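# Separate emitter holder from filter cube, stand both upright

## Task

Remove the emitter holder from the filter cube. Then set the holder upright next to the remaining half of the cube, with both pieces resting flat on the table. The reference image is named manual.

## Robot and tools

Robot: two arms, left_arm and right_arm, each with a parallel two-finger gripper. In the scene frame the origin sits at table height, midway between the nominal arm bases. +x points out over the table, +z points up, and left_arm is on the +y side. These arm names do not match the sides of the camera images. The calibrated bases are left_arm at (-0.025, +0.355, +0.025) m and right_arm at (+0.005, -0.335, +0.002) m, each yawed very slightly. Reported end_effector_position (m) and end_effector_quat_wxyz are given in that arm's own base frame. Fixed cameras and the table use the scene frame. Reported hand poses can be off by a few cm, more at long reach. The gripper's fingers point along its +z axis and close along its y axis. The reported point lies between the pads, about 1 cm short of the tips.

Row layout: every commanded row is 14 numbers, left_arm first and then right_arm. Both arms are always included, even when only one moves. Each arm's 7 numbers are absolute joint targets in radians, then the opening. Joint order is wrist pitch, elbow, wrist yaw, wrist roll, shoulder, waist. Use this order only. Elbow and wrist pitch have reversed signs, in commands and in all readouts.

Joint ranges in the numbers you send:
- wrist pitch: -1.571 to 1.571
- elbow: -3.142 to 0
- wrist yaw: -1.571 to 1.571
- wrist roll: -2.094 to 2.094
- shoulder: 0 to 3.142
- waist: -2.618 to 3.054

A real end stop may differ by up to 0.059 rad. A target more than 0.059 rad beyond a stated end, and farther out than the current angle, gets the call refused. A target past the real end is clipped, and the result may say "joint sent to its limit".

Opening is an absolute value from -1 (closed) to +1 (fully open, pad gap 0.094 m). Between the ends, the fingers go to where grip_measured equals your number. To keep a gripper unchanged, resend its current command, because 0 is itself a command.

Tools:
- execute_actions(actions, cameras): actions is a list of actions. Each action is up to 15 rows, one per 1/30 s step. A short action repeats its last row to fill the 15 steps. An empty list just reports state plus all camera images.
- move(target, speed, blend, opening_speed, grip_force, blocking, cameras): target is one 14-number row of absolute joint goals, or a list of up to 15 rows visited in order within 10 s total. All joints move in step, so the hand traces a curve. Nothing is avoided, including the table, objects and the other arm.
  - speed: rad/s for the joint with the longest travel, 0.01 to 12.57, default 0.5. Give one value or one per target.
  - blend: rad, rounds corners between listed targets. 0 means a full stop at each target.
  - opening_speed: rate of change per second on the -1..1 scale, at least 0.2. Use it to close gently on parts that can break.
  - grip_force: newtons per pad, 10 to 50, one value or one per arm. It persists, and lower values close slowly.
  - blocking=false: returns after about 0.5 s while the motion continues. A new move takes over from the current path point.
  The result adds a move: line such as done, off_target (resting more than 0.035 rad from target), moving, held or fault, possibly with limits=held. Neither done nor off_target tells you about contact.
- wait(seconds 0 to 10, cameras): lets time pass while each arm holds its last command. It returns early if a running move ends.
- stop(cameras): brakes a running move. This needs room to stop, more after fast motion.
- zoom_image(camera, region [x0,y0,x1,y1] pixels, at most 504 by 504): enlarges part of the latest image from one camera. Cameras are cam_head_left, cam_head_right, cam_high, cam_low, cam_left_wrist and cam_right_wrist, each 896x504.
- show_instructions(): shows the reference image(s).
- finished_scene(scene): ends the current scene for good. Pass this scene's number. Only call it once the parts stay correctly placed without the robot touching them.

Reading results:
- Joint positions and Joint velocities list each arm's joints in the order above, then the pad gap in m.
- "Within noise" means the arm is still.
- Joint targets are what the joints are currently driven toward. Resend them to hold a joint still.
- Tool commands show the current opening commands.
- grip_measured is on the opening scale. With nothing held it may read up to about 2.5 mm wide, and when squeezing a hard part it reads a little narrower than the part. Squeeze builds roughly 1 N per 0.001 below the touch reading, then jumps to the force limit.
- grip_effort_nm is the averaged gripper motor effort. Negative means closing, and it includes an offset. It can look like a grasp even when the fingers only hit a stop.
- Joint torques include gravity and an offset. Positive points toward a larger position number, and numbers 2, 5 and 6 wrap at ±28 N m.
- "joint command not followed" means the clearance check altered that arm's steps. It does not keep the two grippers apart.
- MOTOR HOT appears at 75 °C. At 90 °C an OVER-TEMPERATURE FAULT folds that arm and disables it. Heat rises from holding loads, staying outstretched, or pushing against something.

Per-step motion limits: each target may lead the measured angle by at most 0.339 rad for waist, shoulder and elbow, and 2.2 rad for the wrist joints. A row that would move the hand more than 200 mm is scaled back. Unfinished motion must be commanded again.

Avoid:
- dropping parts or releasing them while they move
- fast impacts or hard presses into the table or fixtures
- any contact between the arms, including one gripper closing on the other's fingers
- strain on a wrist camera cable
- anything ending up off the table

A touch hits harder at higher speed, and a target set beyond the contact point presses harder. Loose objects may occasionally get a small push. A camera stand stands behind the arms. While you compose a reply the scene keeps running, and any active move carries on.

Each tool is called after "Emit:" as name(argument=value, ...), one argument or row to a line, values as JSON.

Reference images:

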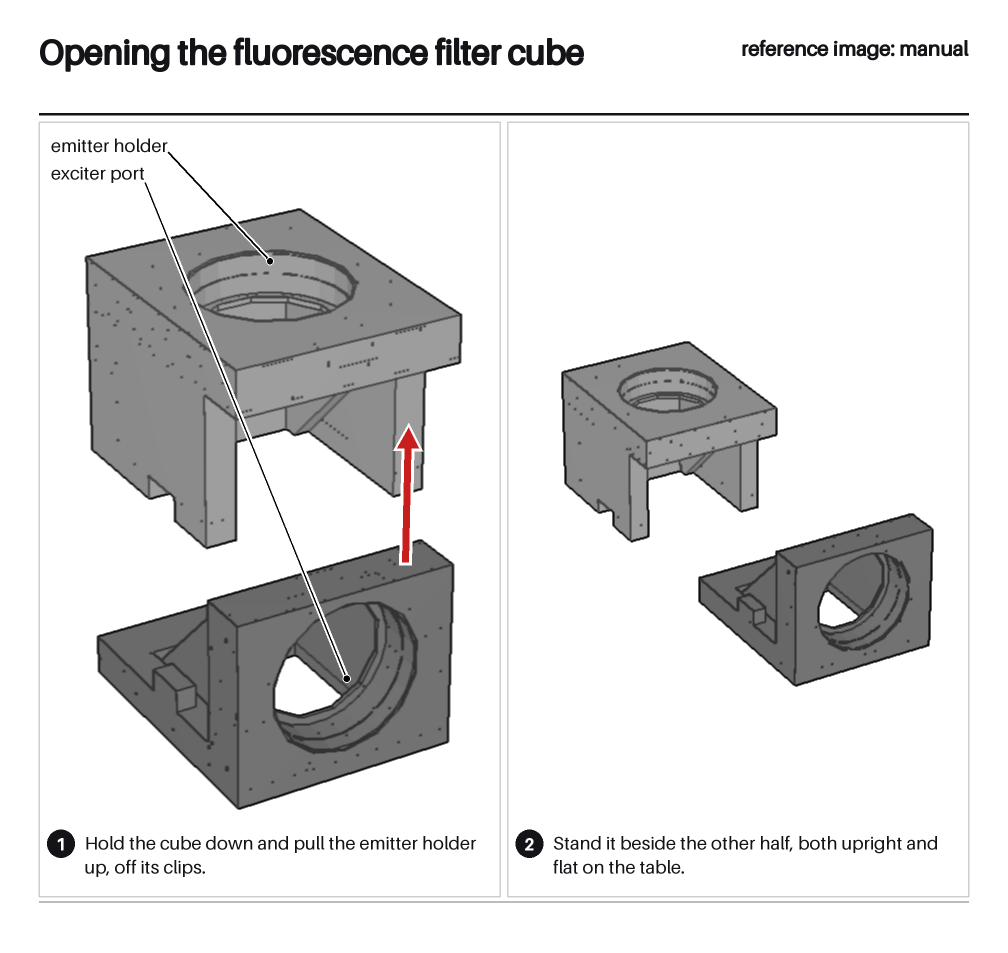

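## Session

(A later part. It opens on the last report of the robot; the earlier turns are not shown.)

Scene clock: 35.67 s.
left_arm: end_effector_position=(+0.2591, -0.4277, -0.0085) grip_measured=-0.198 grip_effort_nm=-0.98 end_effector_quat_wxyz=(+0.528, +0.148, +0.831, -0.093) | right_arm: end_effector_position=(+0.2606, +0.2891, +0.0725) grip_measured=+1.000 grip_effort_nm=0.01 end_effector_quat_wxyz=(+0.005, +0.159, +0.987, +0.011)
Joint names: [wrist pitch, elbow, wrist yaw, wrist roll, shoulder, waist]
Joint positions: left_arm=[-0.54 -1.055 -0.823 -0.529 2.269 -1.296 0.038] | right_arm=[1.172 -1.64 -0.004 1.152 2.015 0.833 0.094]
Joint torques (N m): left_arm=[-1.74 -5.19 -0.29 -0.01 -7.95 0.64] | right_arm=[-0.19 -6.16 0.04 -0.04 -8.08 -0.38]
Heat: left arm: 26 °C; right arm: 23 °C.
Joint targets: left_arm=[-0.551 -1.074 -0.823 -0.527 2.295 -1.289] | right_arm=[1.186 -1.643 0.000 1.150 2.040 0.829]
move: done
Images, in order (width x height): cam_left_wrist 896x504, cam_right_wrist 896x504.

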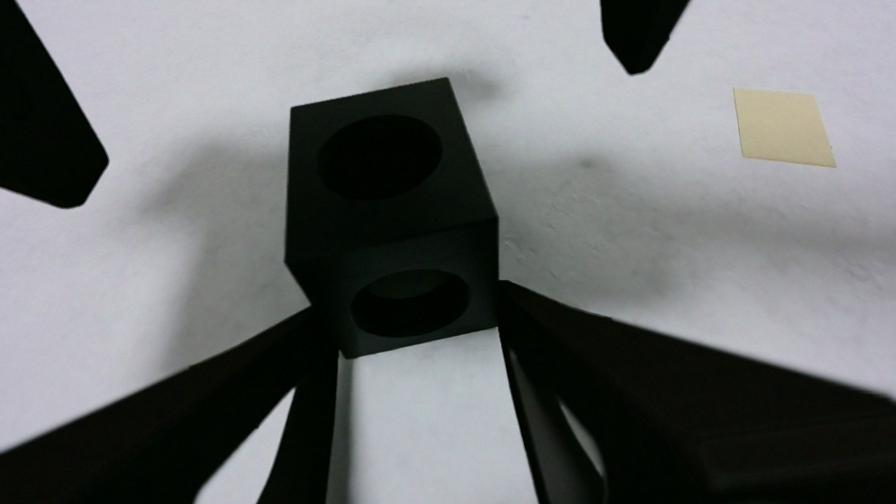

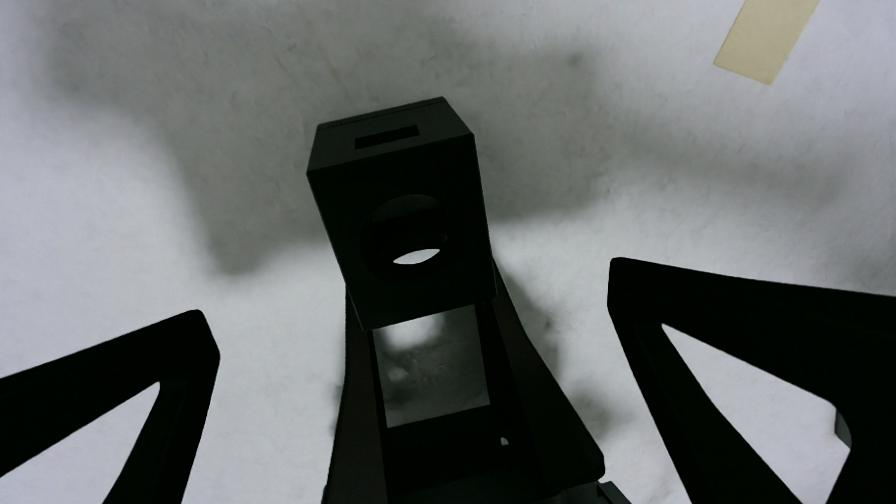

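Emit:
move(
  target=[-0.551,-1.074,-0.823,-0.527,2.295,-1.289,-0.5,1.037,-1.5163,0,1.075,2.0619,0.8236,1],
  speed=0.15,
  cameras=["cam_low","cam_left_wrist","cam_right_wrist"],
)

Emit:
zoom_image(
  camera="cam_low",
  region=[430, 220, 510, 290],
)

Scene clock: 54.10 s.
left_arm: end_effector_position=(+0.2591, -0.4277, -0.0085) grip_measured=-0.198 grip_effort_nm=-0.98 end_effector_quat_wxyz=(+0.528, +0.148, +0.831, -0.093) | right_arm: end_effector_position=(+0.2605, +0.2891, +0.0346) grip_measured=+1.000 grip_effort_nm=0.01 end_effector_quat_wxyz=(+0.006, +0.122, +0.992, +0.012)
Joint names: [wrist pitch, elbow, wrist yaw, wrist roll, shoulder, waist]
Joint positions: left_arm=[-0.54 -1.055 -0.823 -0.529 2.269 -1.296 0.038] | right_arm=[1.028 -1.526 -0.004 1.078 2.042 0.833 0.094]
Joint torques (N m): left_arm=[-1.74 -5.24 -0.27 -0.01 -7.97 0.62] | right_arm=[-0.23 -4.86 0.03 -0.06 -8.57 -0.81]
Heat: left arm: 26 °C; right arm: 23 °C.
Joint targets: left_arm=[-0.551 -1.074 -0.823 -0.527 2.295 -1.289] | right_arm=[1.037 -1.516 0.000 1.075 2.062 0.824]
move: done
Images, in order (width x height): cam_low 896x504, cam_left_wrist 896x504, cam_right_wrist 896x504.

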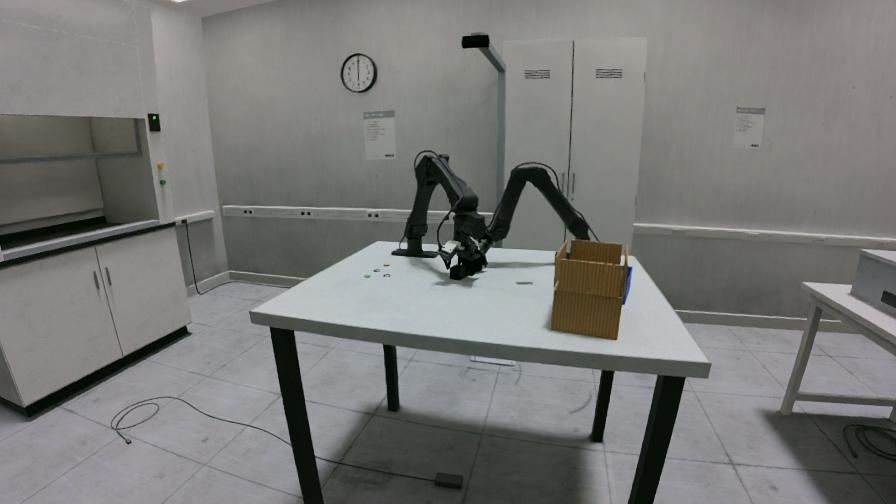

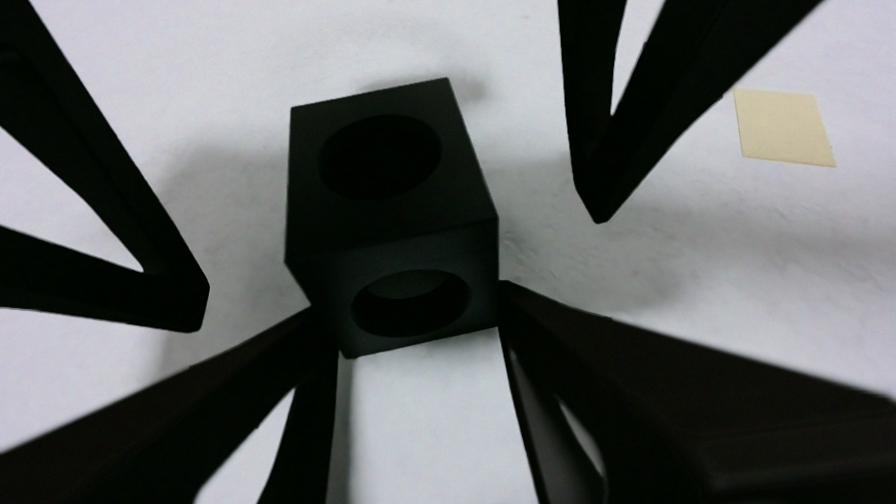

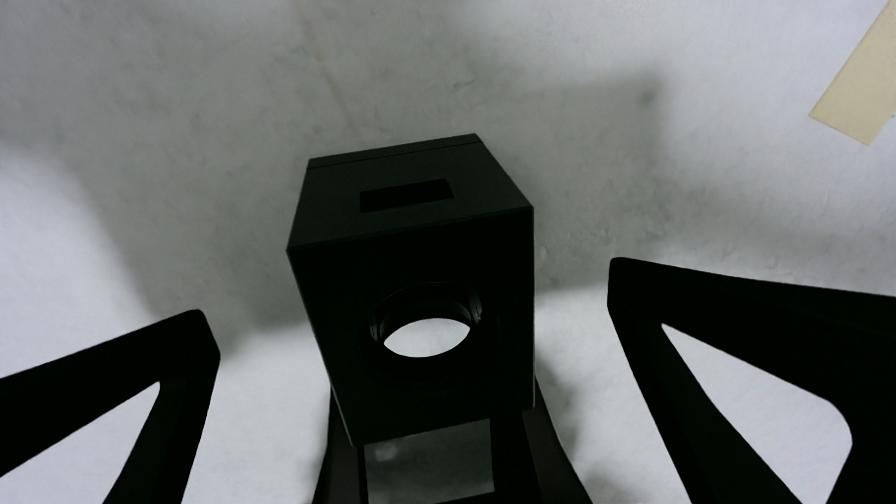

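Scaled by 6.300 from the camera's 896x504 image, which has a finer 1280x720 frame.

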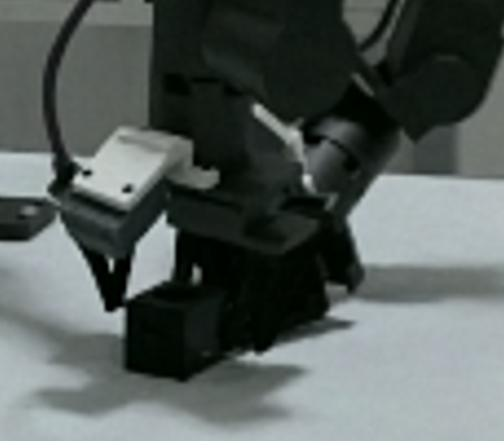

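Emit:
move(
  target=[
    [-0.551,-1.074,-0.823,-0.527,2.295,-1.289,-0.5,1.030,-1.4943,0,1.075,2.0474,0.817,1],
    [-0.551,-1.074,-0.823,-0.527,2.295,-1.289,-0.5,1.030,-1.4943,0,1.075,2.0474,0.817,-0.5],
  ],
  speed=0.15,
  opening_speed=0.6,
  cameras=["cam_low","cam_left_wrist","cam_right_wrist"],
)

Emit:
zoom_image(
  camera="cam_low",
  region=[430, 220, 510, 290],
)

Scene clock: 58.77 s.
left_arm: end_effector_position=(+0.2592, -0.4281, -0.0081) grip_measured=-0.199 grip_effort_nm=-0.98 end_effector_quat_wxyz=(+0.528, +0.143, +0.831, -0.097) | right_arm: end_effector_position=(+0.2599, +0.2853, +0.0294) grip_measured=-0.147 grip_effort_nm=-1.02 end_effector_quat_wxyz=(+0.000, +0.128, +0.992, +0.012)
Joint names: [wrist pitch, elbow, wrist yaw, wrist roll, shoulder, waist]
Joint positions: left_arm=[-0.542 -1.055 -0.823 -0.54 2.269 -1.296 0.038] | right_arm=[1.013 -1.505 -0.013 1.079 2.042 0.823 0.04]
Joint torques (N m): left_arm=[-1.7 -5.22 -0.29 0.12 -7.91 0.62] | right_arm=[-0.17 -4.74 0.14 -0.04 -9.72 -0.59]
Heat: left arm: 26 °C; right arm: 23 °C.
Joint targets: left_arm=[-0.551 -1.074 -0.823 -0.527 2.295 -1.289] | right_arm=[1.030 -1.494 0.000 1.075 2.047 0.817]
move: done
Images, in order (width x height): cam_low 896x504, cam_left_wrist 896x504, cam_right_wrist 896x504.

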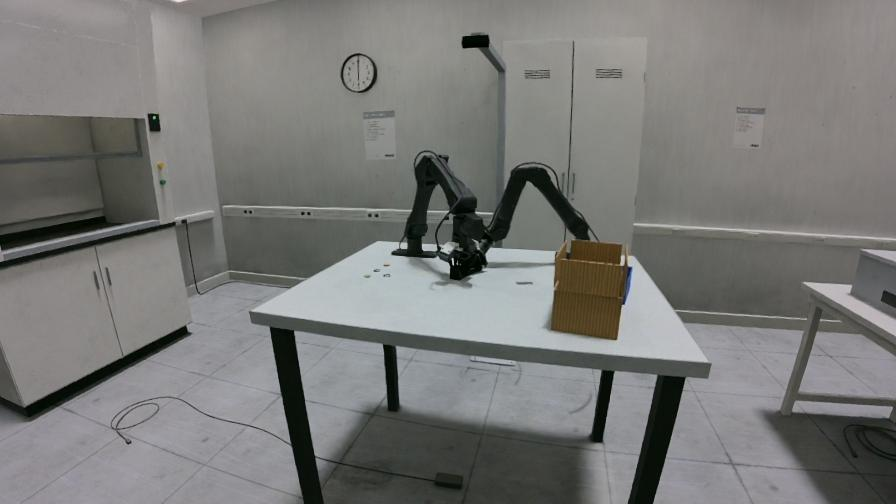

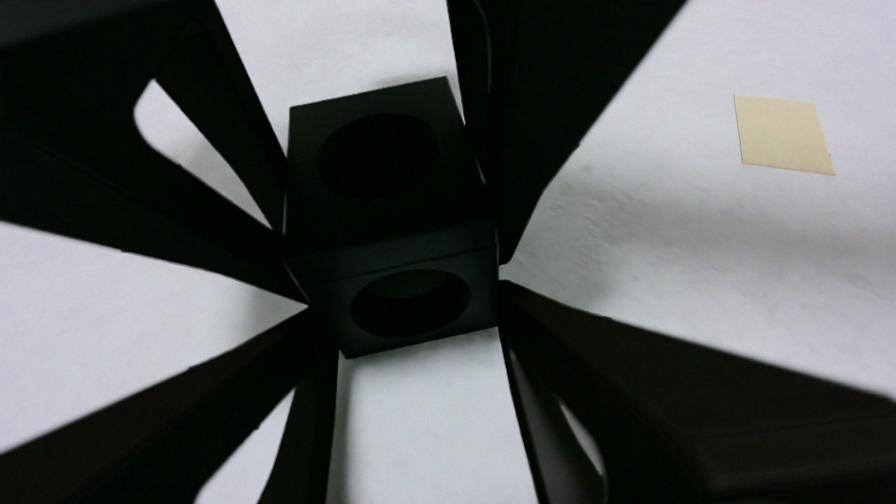

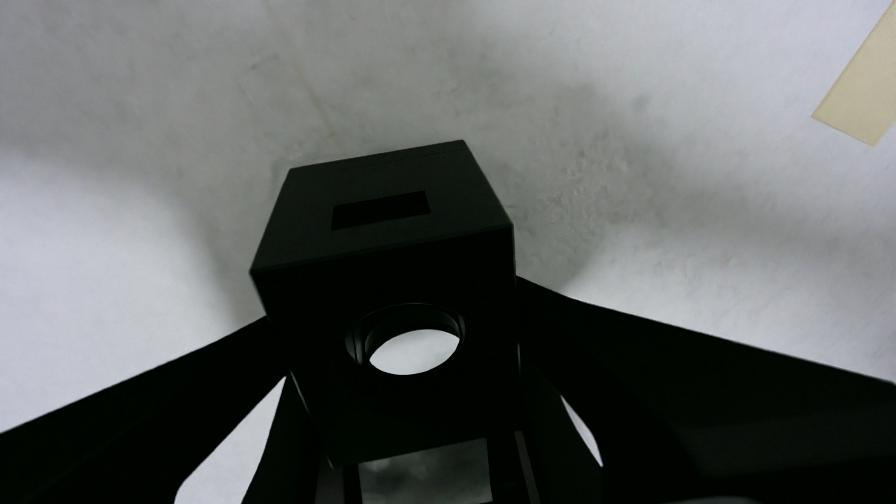

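Scaled by 6.300 from the camera's 896x504 image, which has a finer 1280x720 frame.

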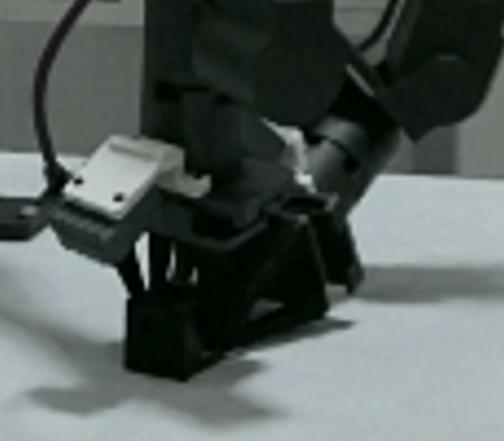

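Emit:
move(
  target=[-0.551,-1.074,-0.823,-0.527,2.295,-1.289,-0.5,1.139,-1.5739,0,1.075,2.0178,0.817,-0.5],
  speed=0.06,
  cameras=["cam_low","cam_left_wrist","cam_right_wrist"],
)

Emit:
zoom_image(
  camera="cam_low",
  region=[430, 220, 510, 290],
)

Scene clock: 61.47 s.
left_arm: end_effector_position=(+0.2613, -0.4327, -0.0011) grip_measured=-0.199 grip_effort_nm=-0.98 end_effector_quat_wxyz=(+0.536, +0.132, +0.826, -0.110) | right_arm: end_effector_position=(+0.2611, +0.2808, +0.0384) grip_measured=-0.150 grip_effort_nm=-1.02 end_effector_quat_wxyz=(+0.002, +0.127, +0.992, -0.001)
Joint names: [wrist pitch, elbow, wrist yaw, wrist roll, shoulder, waist]
Joint positions: left_arm=[-0.572 -1.061 -0.829 -0.542 2.269 -1.296 0.038] | right_arm=[1.071 -1.542 0.004 1.076 2.042 0.821 0.04]
Joint torques (N m): left_arm=[-1.41 -4.7 -0.21 0.15 -7.97 0.62] | right_arm=[0.38 -8.91 -0.06 -0.04 -12.16 -0.42]
Heat: left arm: 26 °C; right arm: 23 °C.
Joint targets: left_arm=[-0.551 -1.074 -0.823 -0.527 2.295 -1.289] | right_arm=[1.139 -1.574 0.000 1.075 2.018 0.817]
move: off_target (right_arm); right_arm: the wrist pitch is farthest, 0.068 rad from its target
Images, in order (width x height): cam_low 896x504, cam_left_wrist 896x504, cam_right_wrist 896x504.

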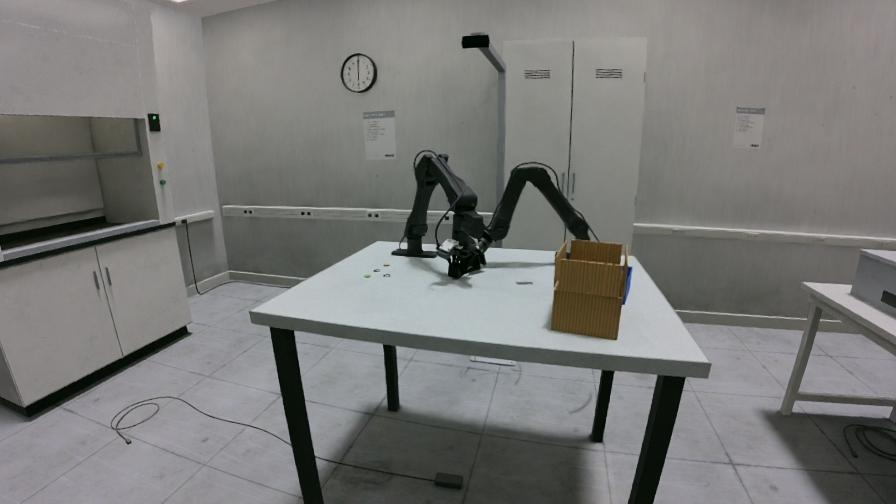

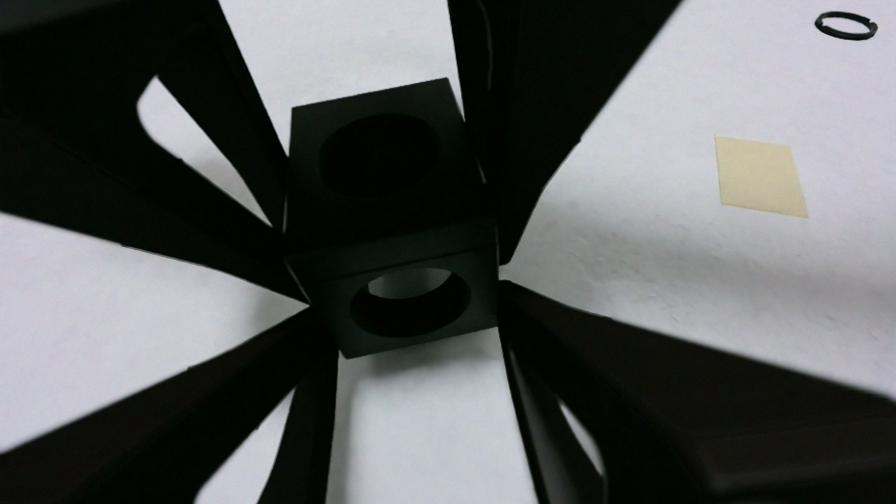

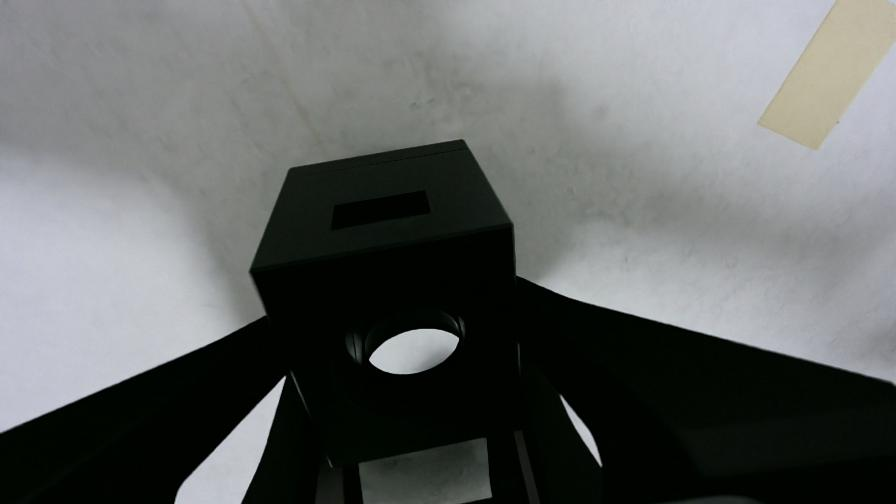

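Scaled by 6.300 from the camera's 896x504 image, which has a finer 1280x720 frame.

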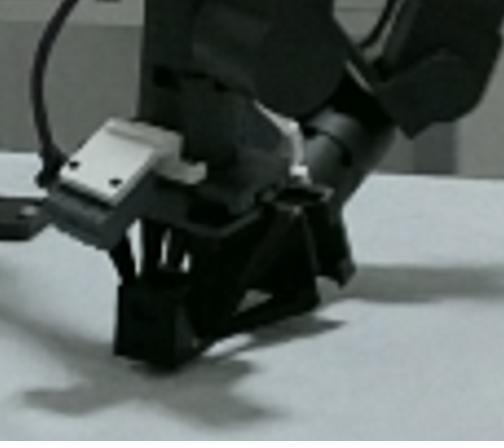

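Emit:
move(
  target=[-0.6013,-1.0796,-0.823,-0.527,2.3516,-1.289,-0.5,1.209,-1.6313,0,1.075,2.0048,0.817,-0.5],
  speed=0.06,
  cameras=["cam_low","cam_left_wrist","cam_right_wrist"],
)

Emit:
zoom_image(
  camera="cam_low",
  region=[430, 220, 510, 290],
)

Scene clock: 63.77 s.
left_arm: end_effector_position=(+0.2668, -0.4394, +0.0071) grip_measured=-0.199 grip_effort_nm=-0.97 end_effector_quat_wxyz=(+0.558, +0.111, +0.813, -0.126) | right_arm: end_effector_position=(+0.2656, +0.2747, +0.0495) grip_measured=-0.152 grip_effort_nm=-1.02 end_effector_quat_wxyz=(+0.010, +0.124, +0.992, -0.017)
Joint names: [wrist pitch, elbow, wrist yaw, wrist roll, shoulder, waist]
Joint positions: left_arm=[-0.66 -1.077 -0.858 -0.528 2.296 -1.296 0.038] | right_arm=[1.132 -1.587 0.037 1.067 2.042 0.817 0.04]
Joint torques (N m): left_arm=[-1.09 -3.86 0.11 0.02 -6.11 0.54] | right_arm=[0.51 -10.15 -0.42 0.08 -13.34 -0.08]
Heat: left arm: 26 °C; right arm: 23 °C.
Joint targets: left_arm=[-0.601 -1.080 -0.823 -0.527 2.352 -1.289] | right_arm=[1.209 -1.631 0.000 1.075 2.005 0.817]
move: off_target (left_arm, right_arm); left_arm: the wrist pitch is farthest, 0.058 rad from its target; right_arm: the wrist pitch is farthest, 0.077 rad from its target
Images, in order (width x height): cam_low 896x504, cam_left_wrist 896x504, cam_right_wrist 896x504.

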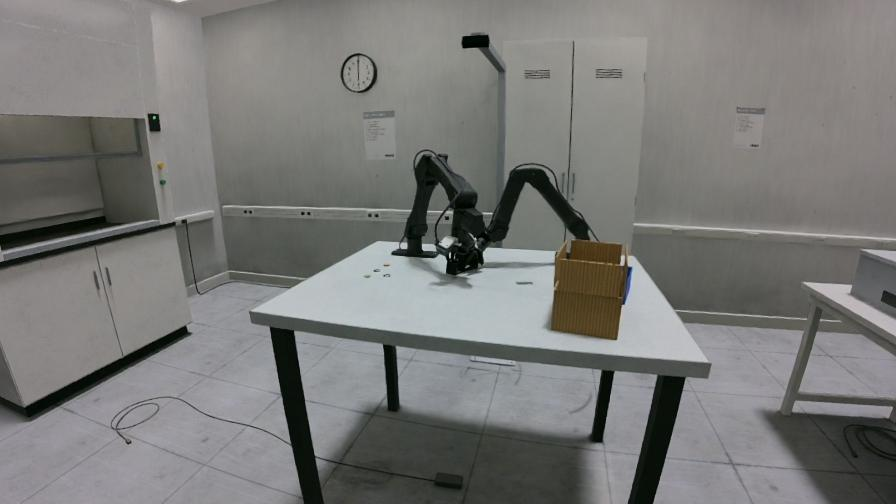

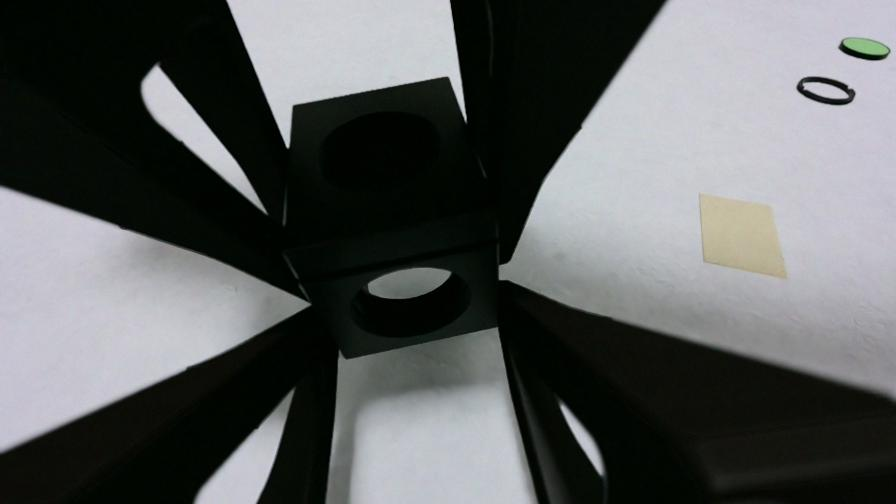

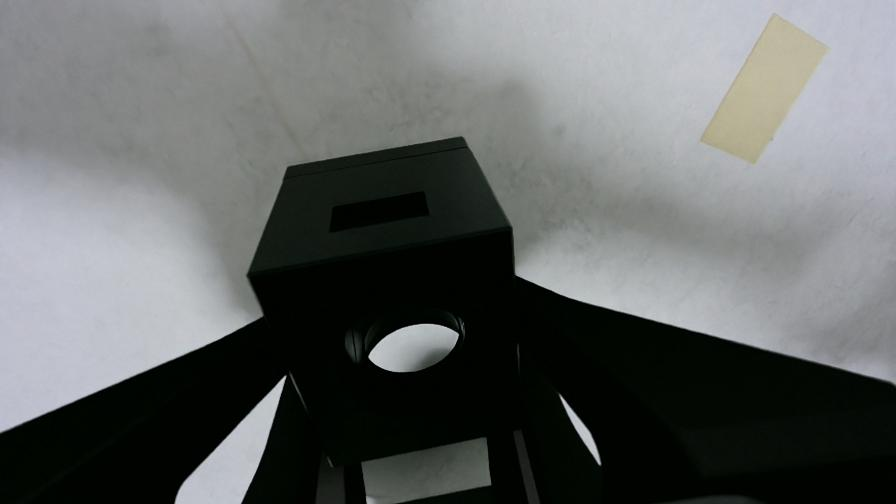

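Scaled by 6.300 from the camera's 896x504 image, which has a finer 1280x720 frame.

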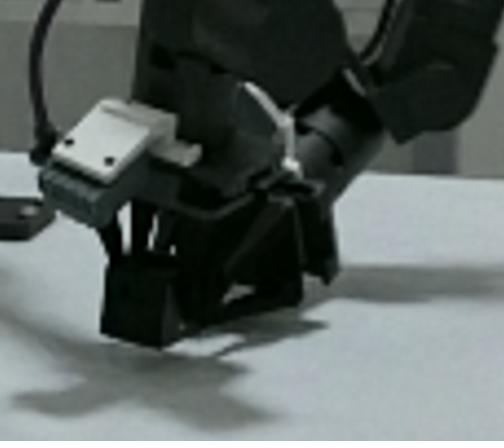

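Emit:
move(
  target=[-0.551,-1.074,-0.823,-0.527,2.295,-1.289,-0.5,1.333,-1.7458,0,1.075,1.9959,0.817,-0.5],
  speed=0.08,
  cameras=["cam_low","cam_left_wrist","cam_right_wrist"],
)

Emit:
zoom_image(
  camera="cam_low",
  region=[430, 220, 510, 290],
)

Scene clock: 66.97 s.
left_arm: end_effector_position=(+0.2620, -0.4365, -0.0084) grip_measured=-0.199 grip_effort_nm=-0.98 end_effector_quat_wxyz=(+0.536, +0.141, +0.826, -0.105) | right_arm: end_effector_position=(+0.2588, +0.2774, +0.0832) grip_measured=-0.152 grip_effort_nm=-1.02 end_effector_quat_wxyz=(-0.014, +0.123, +0.992, -0.018)
Joint names: [wrist pitch, elbow, wrist yaw, wrist roll, shoulder, waist]
Joint positions: left_arm=[-0.582 -1.081 -0.826 -0.522 2.3 -1.296 0.038] | right_arm=[1.295 -1.72 -0.002 1.064 2.041 0.816 0.04]
Joint torques (N m): left_arm=[-1.32 -3.17 -0.25 -0.08 -10.29 0.59] | right_arm=[0.14 -8.43 0.02 0.11 -14.01 0.02]
Heat: left arm: 26 °C; right arm: 23 °C.
Joint targets: left_arm=[-0.551 -1.074 -0.823 -0.527 2.295 -1.289] | right_arm=[1.333 -1.746 0.000 1.075 1.996 0.817]
move: off_target (right_arm); right_arm: the shoulder is farthest, 0.045 rad from its target
Images, in order (width x height): cam_low 896x504, cam_left_wrist 896x504, cam_right_wrist 896x504.

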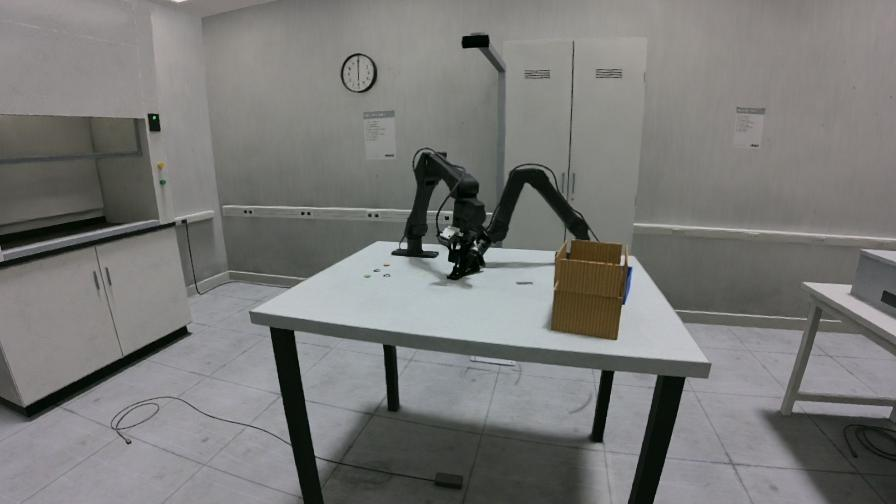

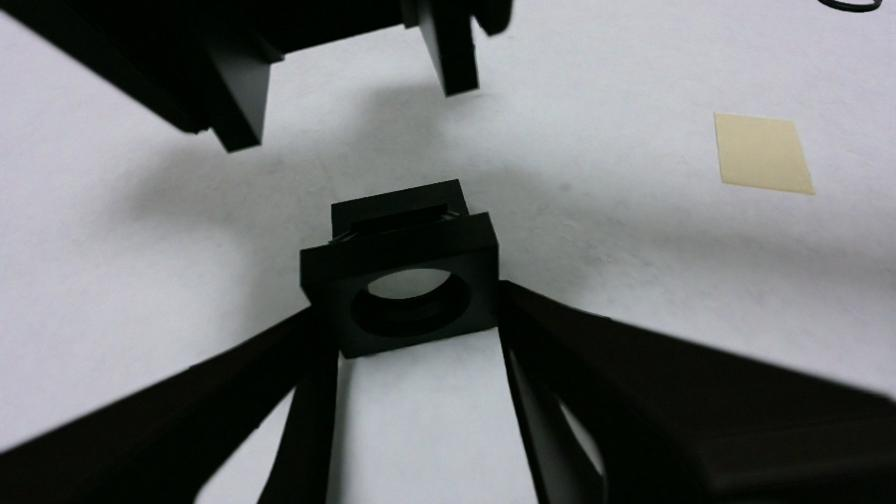

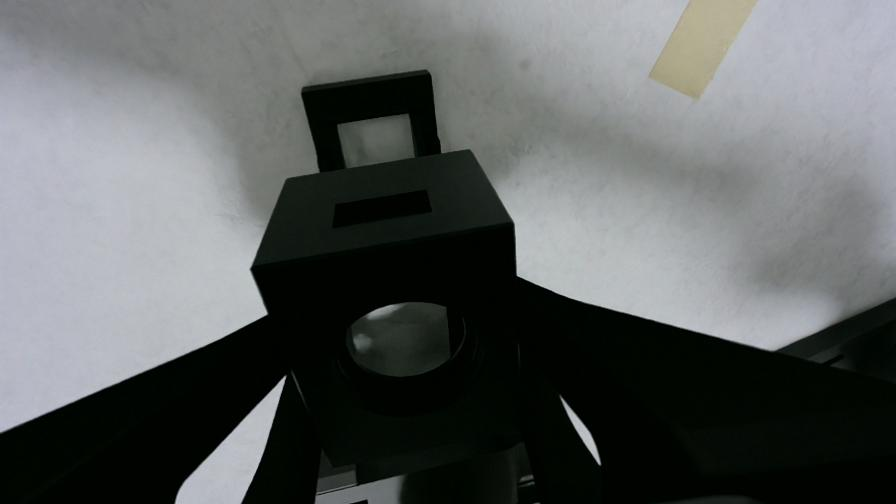

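Scaled by 6.300 from the camera's 896x504 image, which has a finer 1280x720 frame.

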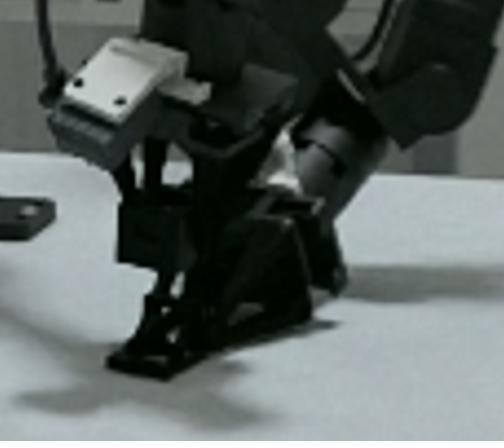

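Emit:
move(
  target=[
    [-0.551,-1.074,-0.823,-0.527,2.295,-1.289,0.8,1.3275,-1.923,-0.008,0.895,2.1755,0.6372,-0.5],
    [-0.4583,-0.9066,-0.9076,-0.64,2.1217,-1.4006,0.8,1.1306,-1.7515,-0.008,0.895,2.2009,0.6372,-0.5],
  ],
  speed=[0.3,0.15],
  opening_speed=1.5,
  cameras=["cam_head_left","cam_high","cam_low","cam_left_wrist","cam_right_wrist"],
)

Emit:
zoom_image(
  camera="cam_low",
  region=[430, 220, 510, 290],
)

Emit:
zoom_image(
  camera="cam_high",
  region=[460, 150, 600, 250],
)

Scene clock: 72.33 s.
left_arm: end_effector_position=(+0.2153, -0.4022, -0.0023) grip_measured=+0.799 grip_effort_nm=0.13 end_effector_quat_wxyz=(+0.524, +0.154, +0.833, -0.087) | right_arm: end_effector_position=(+0.3409, +0.2556, +0.0381) grip_measured=-0.152 grip_effort_nm=-1.02 end_effector_quat_wxyz=(+0.006, +0.130, +0.991, +0.013)
Joint names: [wrist pitch, elbow, wrist yaw, wrist roll, shoulder, waist]
Joint positions: left_arm=[-0.473 -0.916 -0.893 -0.628 2.16 -1.395 0.084] | right_arm=[1.121 -1.759 -0.01 0.898 2.183 0.637 0.04]
Joint torques (N m): left_arm=[-1.33 -2.8 -0.47 -0.2 -11.56 -0.43] | right_arm=[-0.22 -5.16 0.02 -0.05 -9.96 0.01]
Heat: left arm: 26 °C; right arm: 24 °C.
Joint targets: left_arm=[-0.458 -0.907 -0.908 -0.640 2.122 -1.401] | right_arm=[1.130 -1.752 -0.008 0.895 2.201 0.637]
move: off_target (left_arm); left_arm: the shoulder is farthest, 0.038 rad from its target
Images, in order (width x height): cam_head_left 896x504, cam_high 896x504, cam_low 896x504, cam_left_wrist 896x504, cam_right_wrist 896x504.

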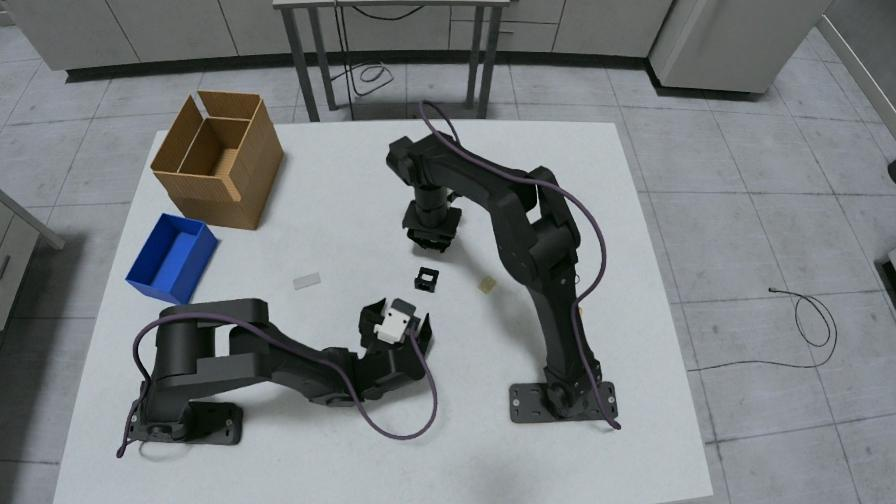

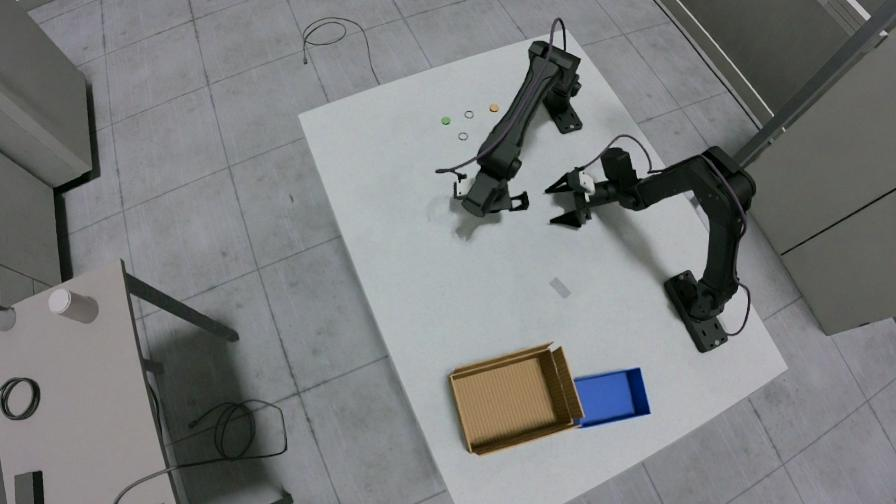

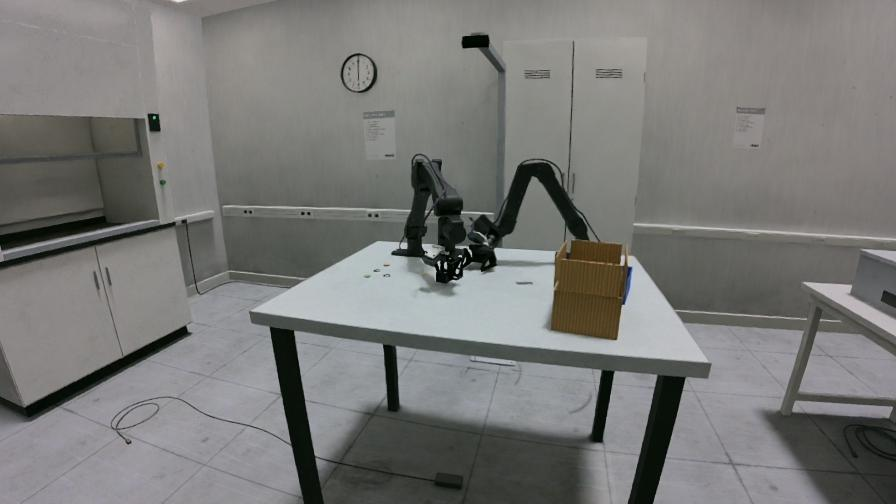

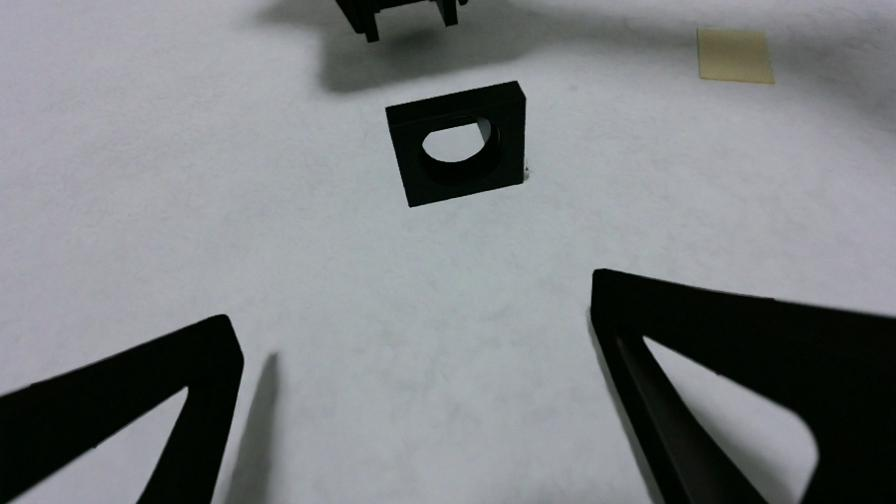

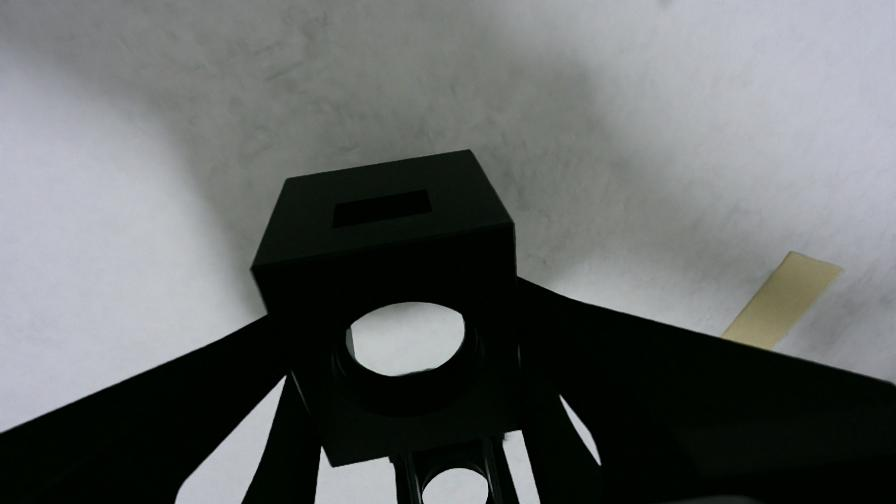

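Scaled by 6.300 from the camera's 896x504 image, which has a finer 1280x720 frame.

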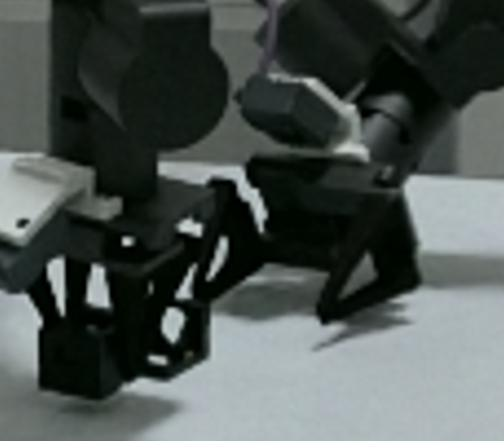

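Scaled by 3.600 from the camera's 896x504 image, which has a finer 1280x720 frame.

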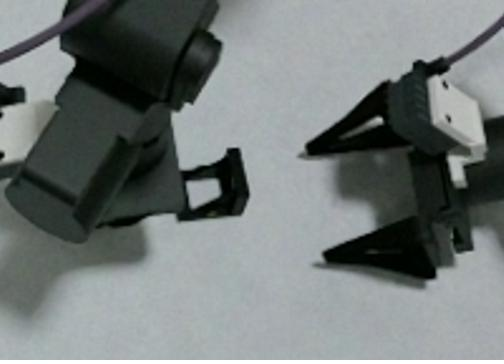

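Emit:
move(
  target=[-0.4583,-0.9066,-0.9076,-0.64,2.1217,-1.4006,0.8,1.0823,-1.7167,-0.008,0.895,2.2144,0.6372,-0.5],
  speed=0.1,
  cameras=["cam_low","cam_left_wrist","cam_right_wrist"],
)

Emit:
zoom_image(
  camera="cam_low",
  region=[430, 250, 480, 290],
)

Emit:
zoom_image(
  camera="cam_left_wrist",
  region=[300, 0, 540, 130],
)

Scene clock: 73.67 s.
left_arm: end_effector_position=(+0.2153, -0.4021, -0.0023) grip_measured=+0.799 grip_effort_nm=0.13 end_effector_quat_wxyz=(+0.523, +0.155, +0.833, -0.087) | right_arm: end_effector_position=(+0.3402, +0.2550, +0.0250) grip_measured=-0.152 grip_effort_nm=-1.02 end_effector_quat_wxyz=(+0.004, +0.130, +0.991, +0.011)
Joint names: [wrist pitch, elbow, wrist yaw, wrist roll, shoulder, waist]
Joint positions: left_arm=[-0.473 -0.916 -0.893 -0.628 2.16 -1.395 0.084] | right_arm=[1.08 -1.726 -0.01 0.898 2.195 0.637 0.04]
Joint torques (N m): left_arm=[-1.35 -2.77 -0.47 -0.16 -11.59 -0.44] | right_arm=[-0.3 -4.96 0.01 -0.04 -9.85 0.01]
Heat: left arm: 26 °C; right arm: 24 °C.
Joint targets: left_arm=[-0.458 -0.907 -0.907 -0.640 2.122 -1.401] | right_arm=[1.082 -1.717 -0.008 0.895 2.214 0.637]
move: off_target (left_arm); left_arm: the shoulder is farthest, 0.038 rad from its target
Images, in order (width x height): cam_low 896x504, cam_left_wrist 896x504, cam_right_wrist 896x504.

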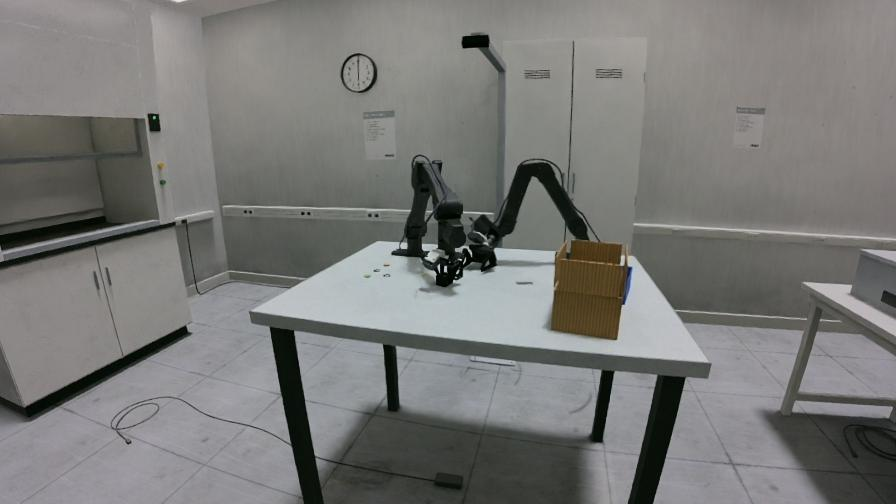

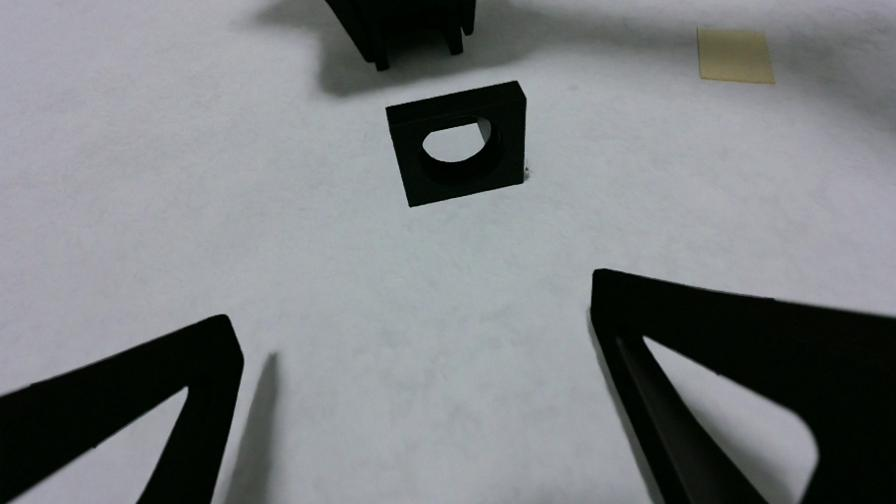

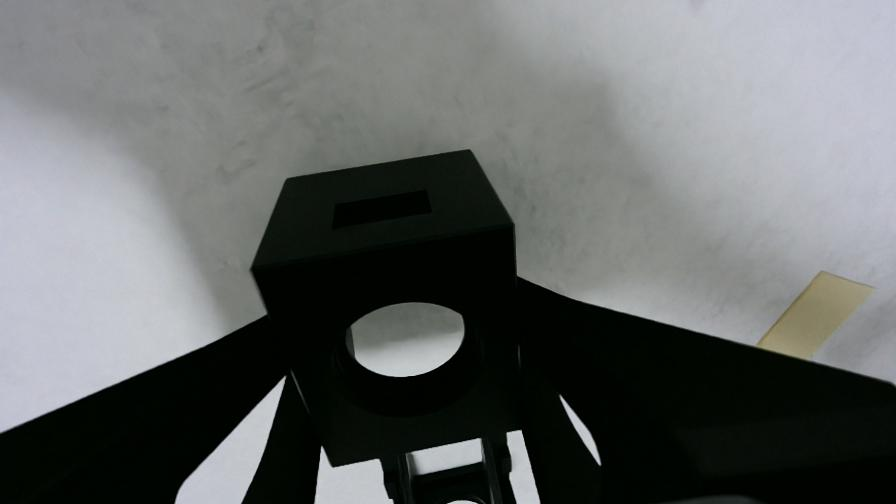

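Scaled by 10.080 from the camera's 896x504 image, which has a finer 1280x720 frame.

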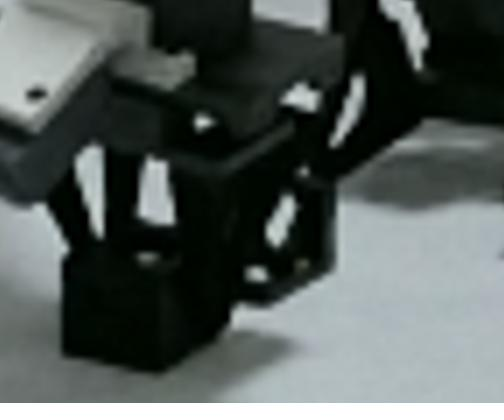

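Scaled by 2.100 from the camera's 896x504 image, which has a finer 1280x720 frame.

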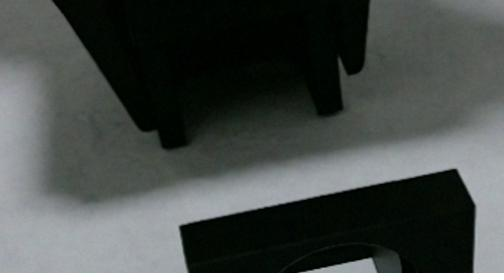

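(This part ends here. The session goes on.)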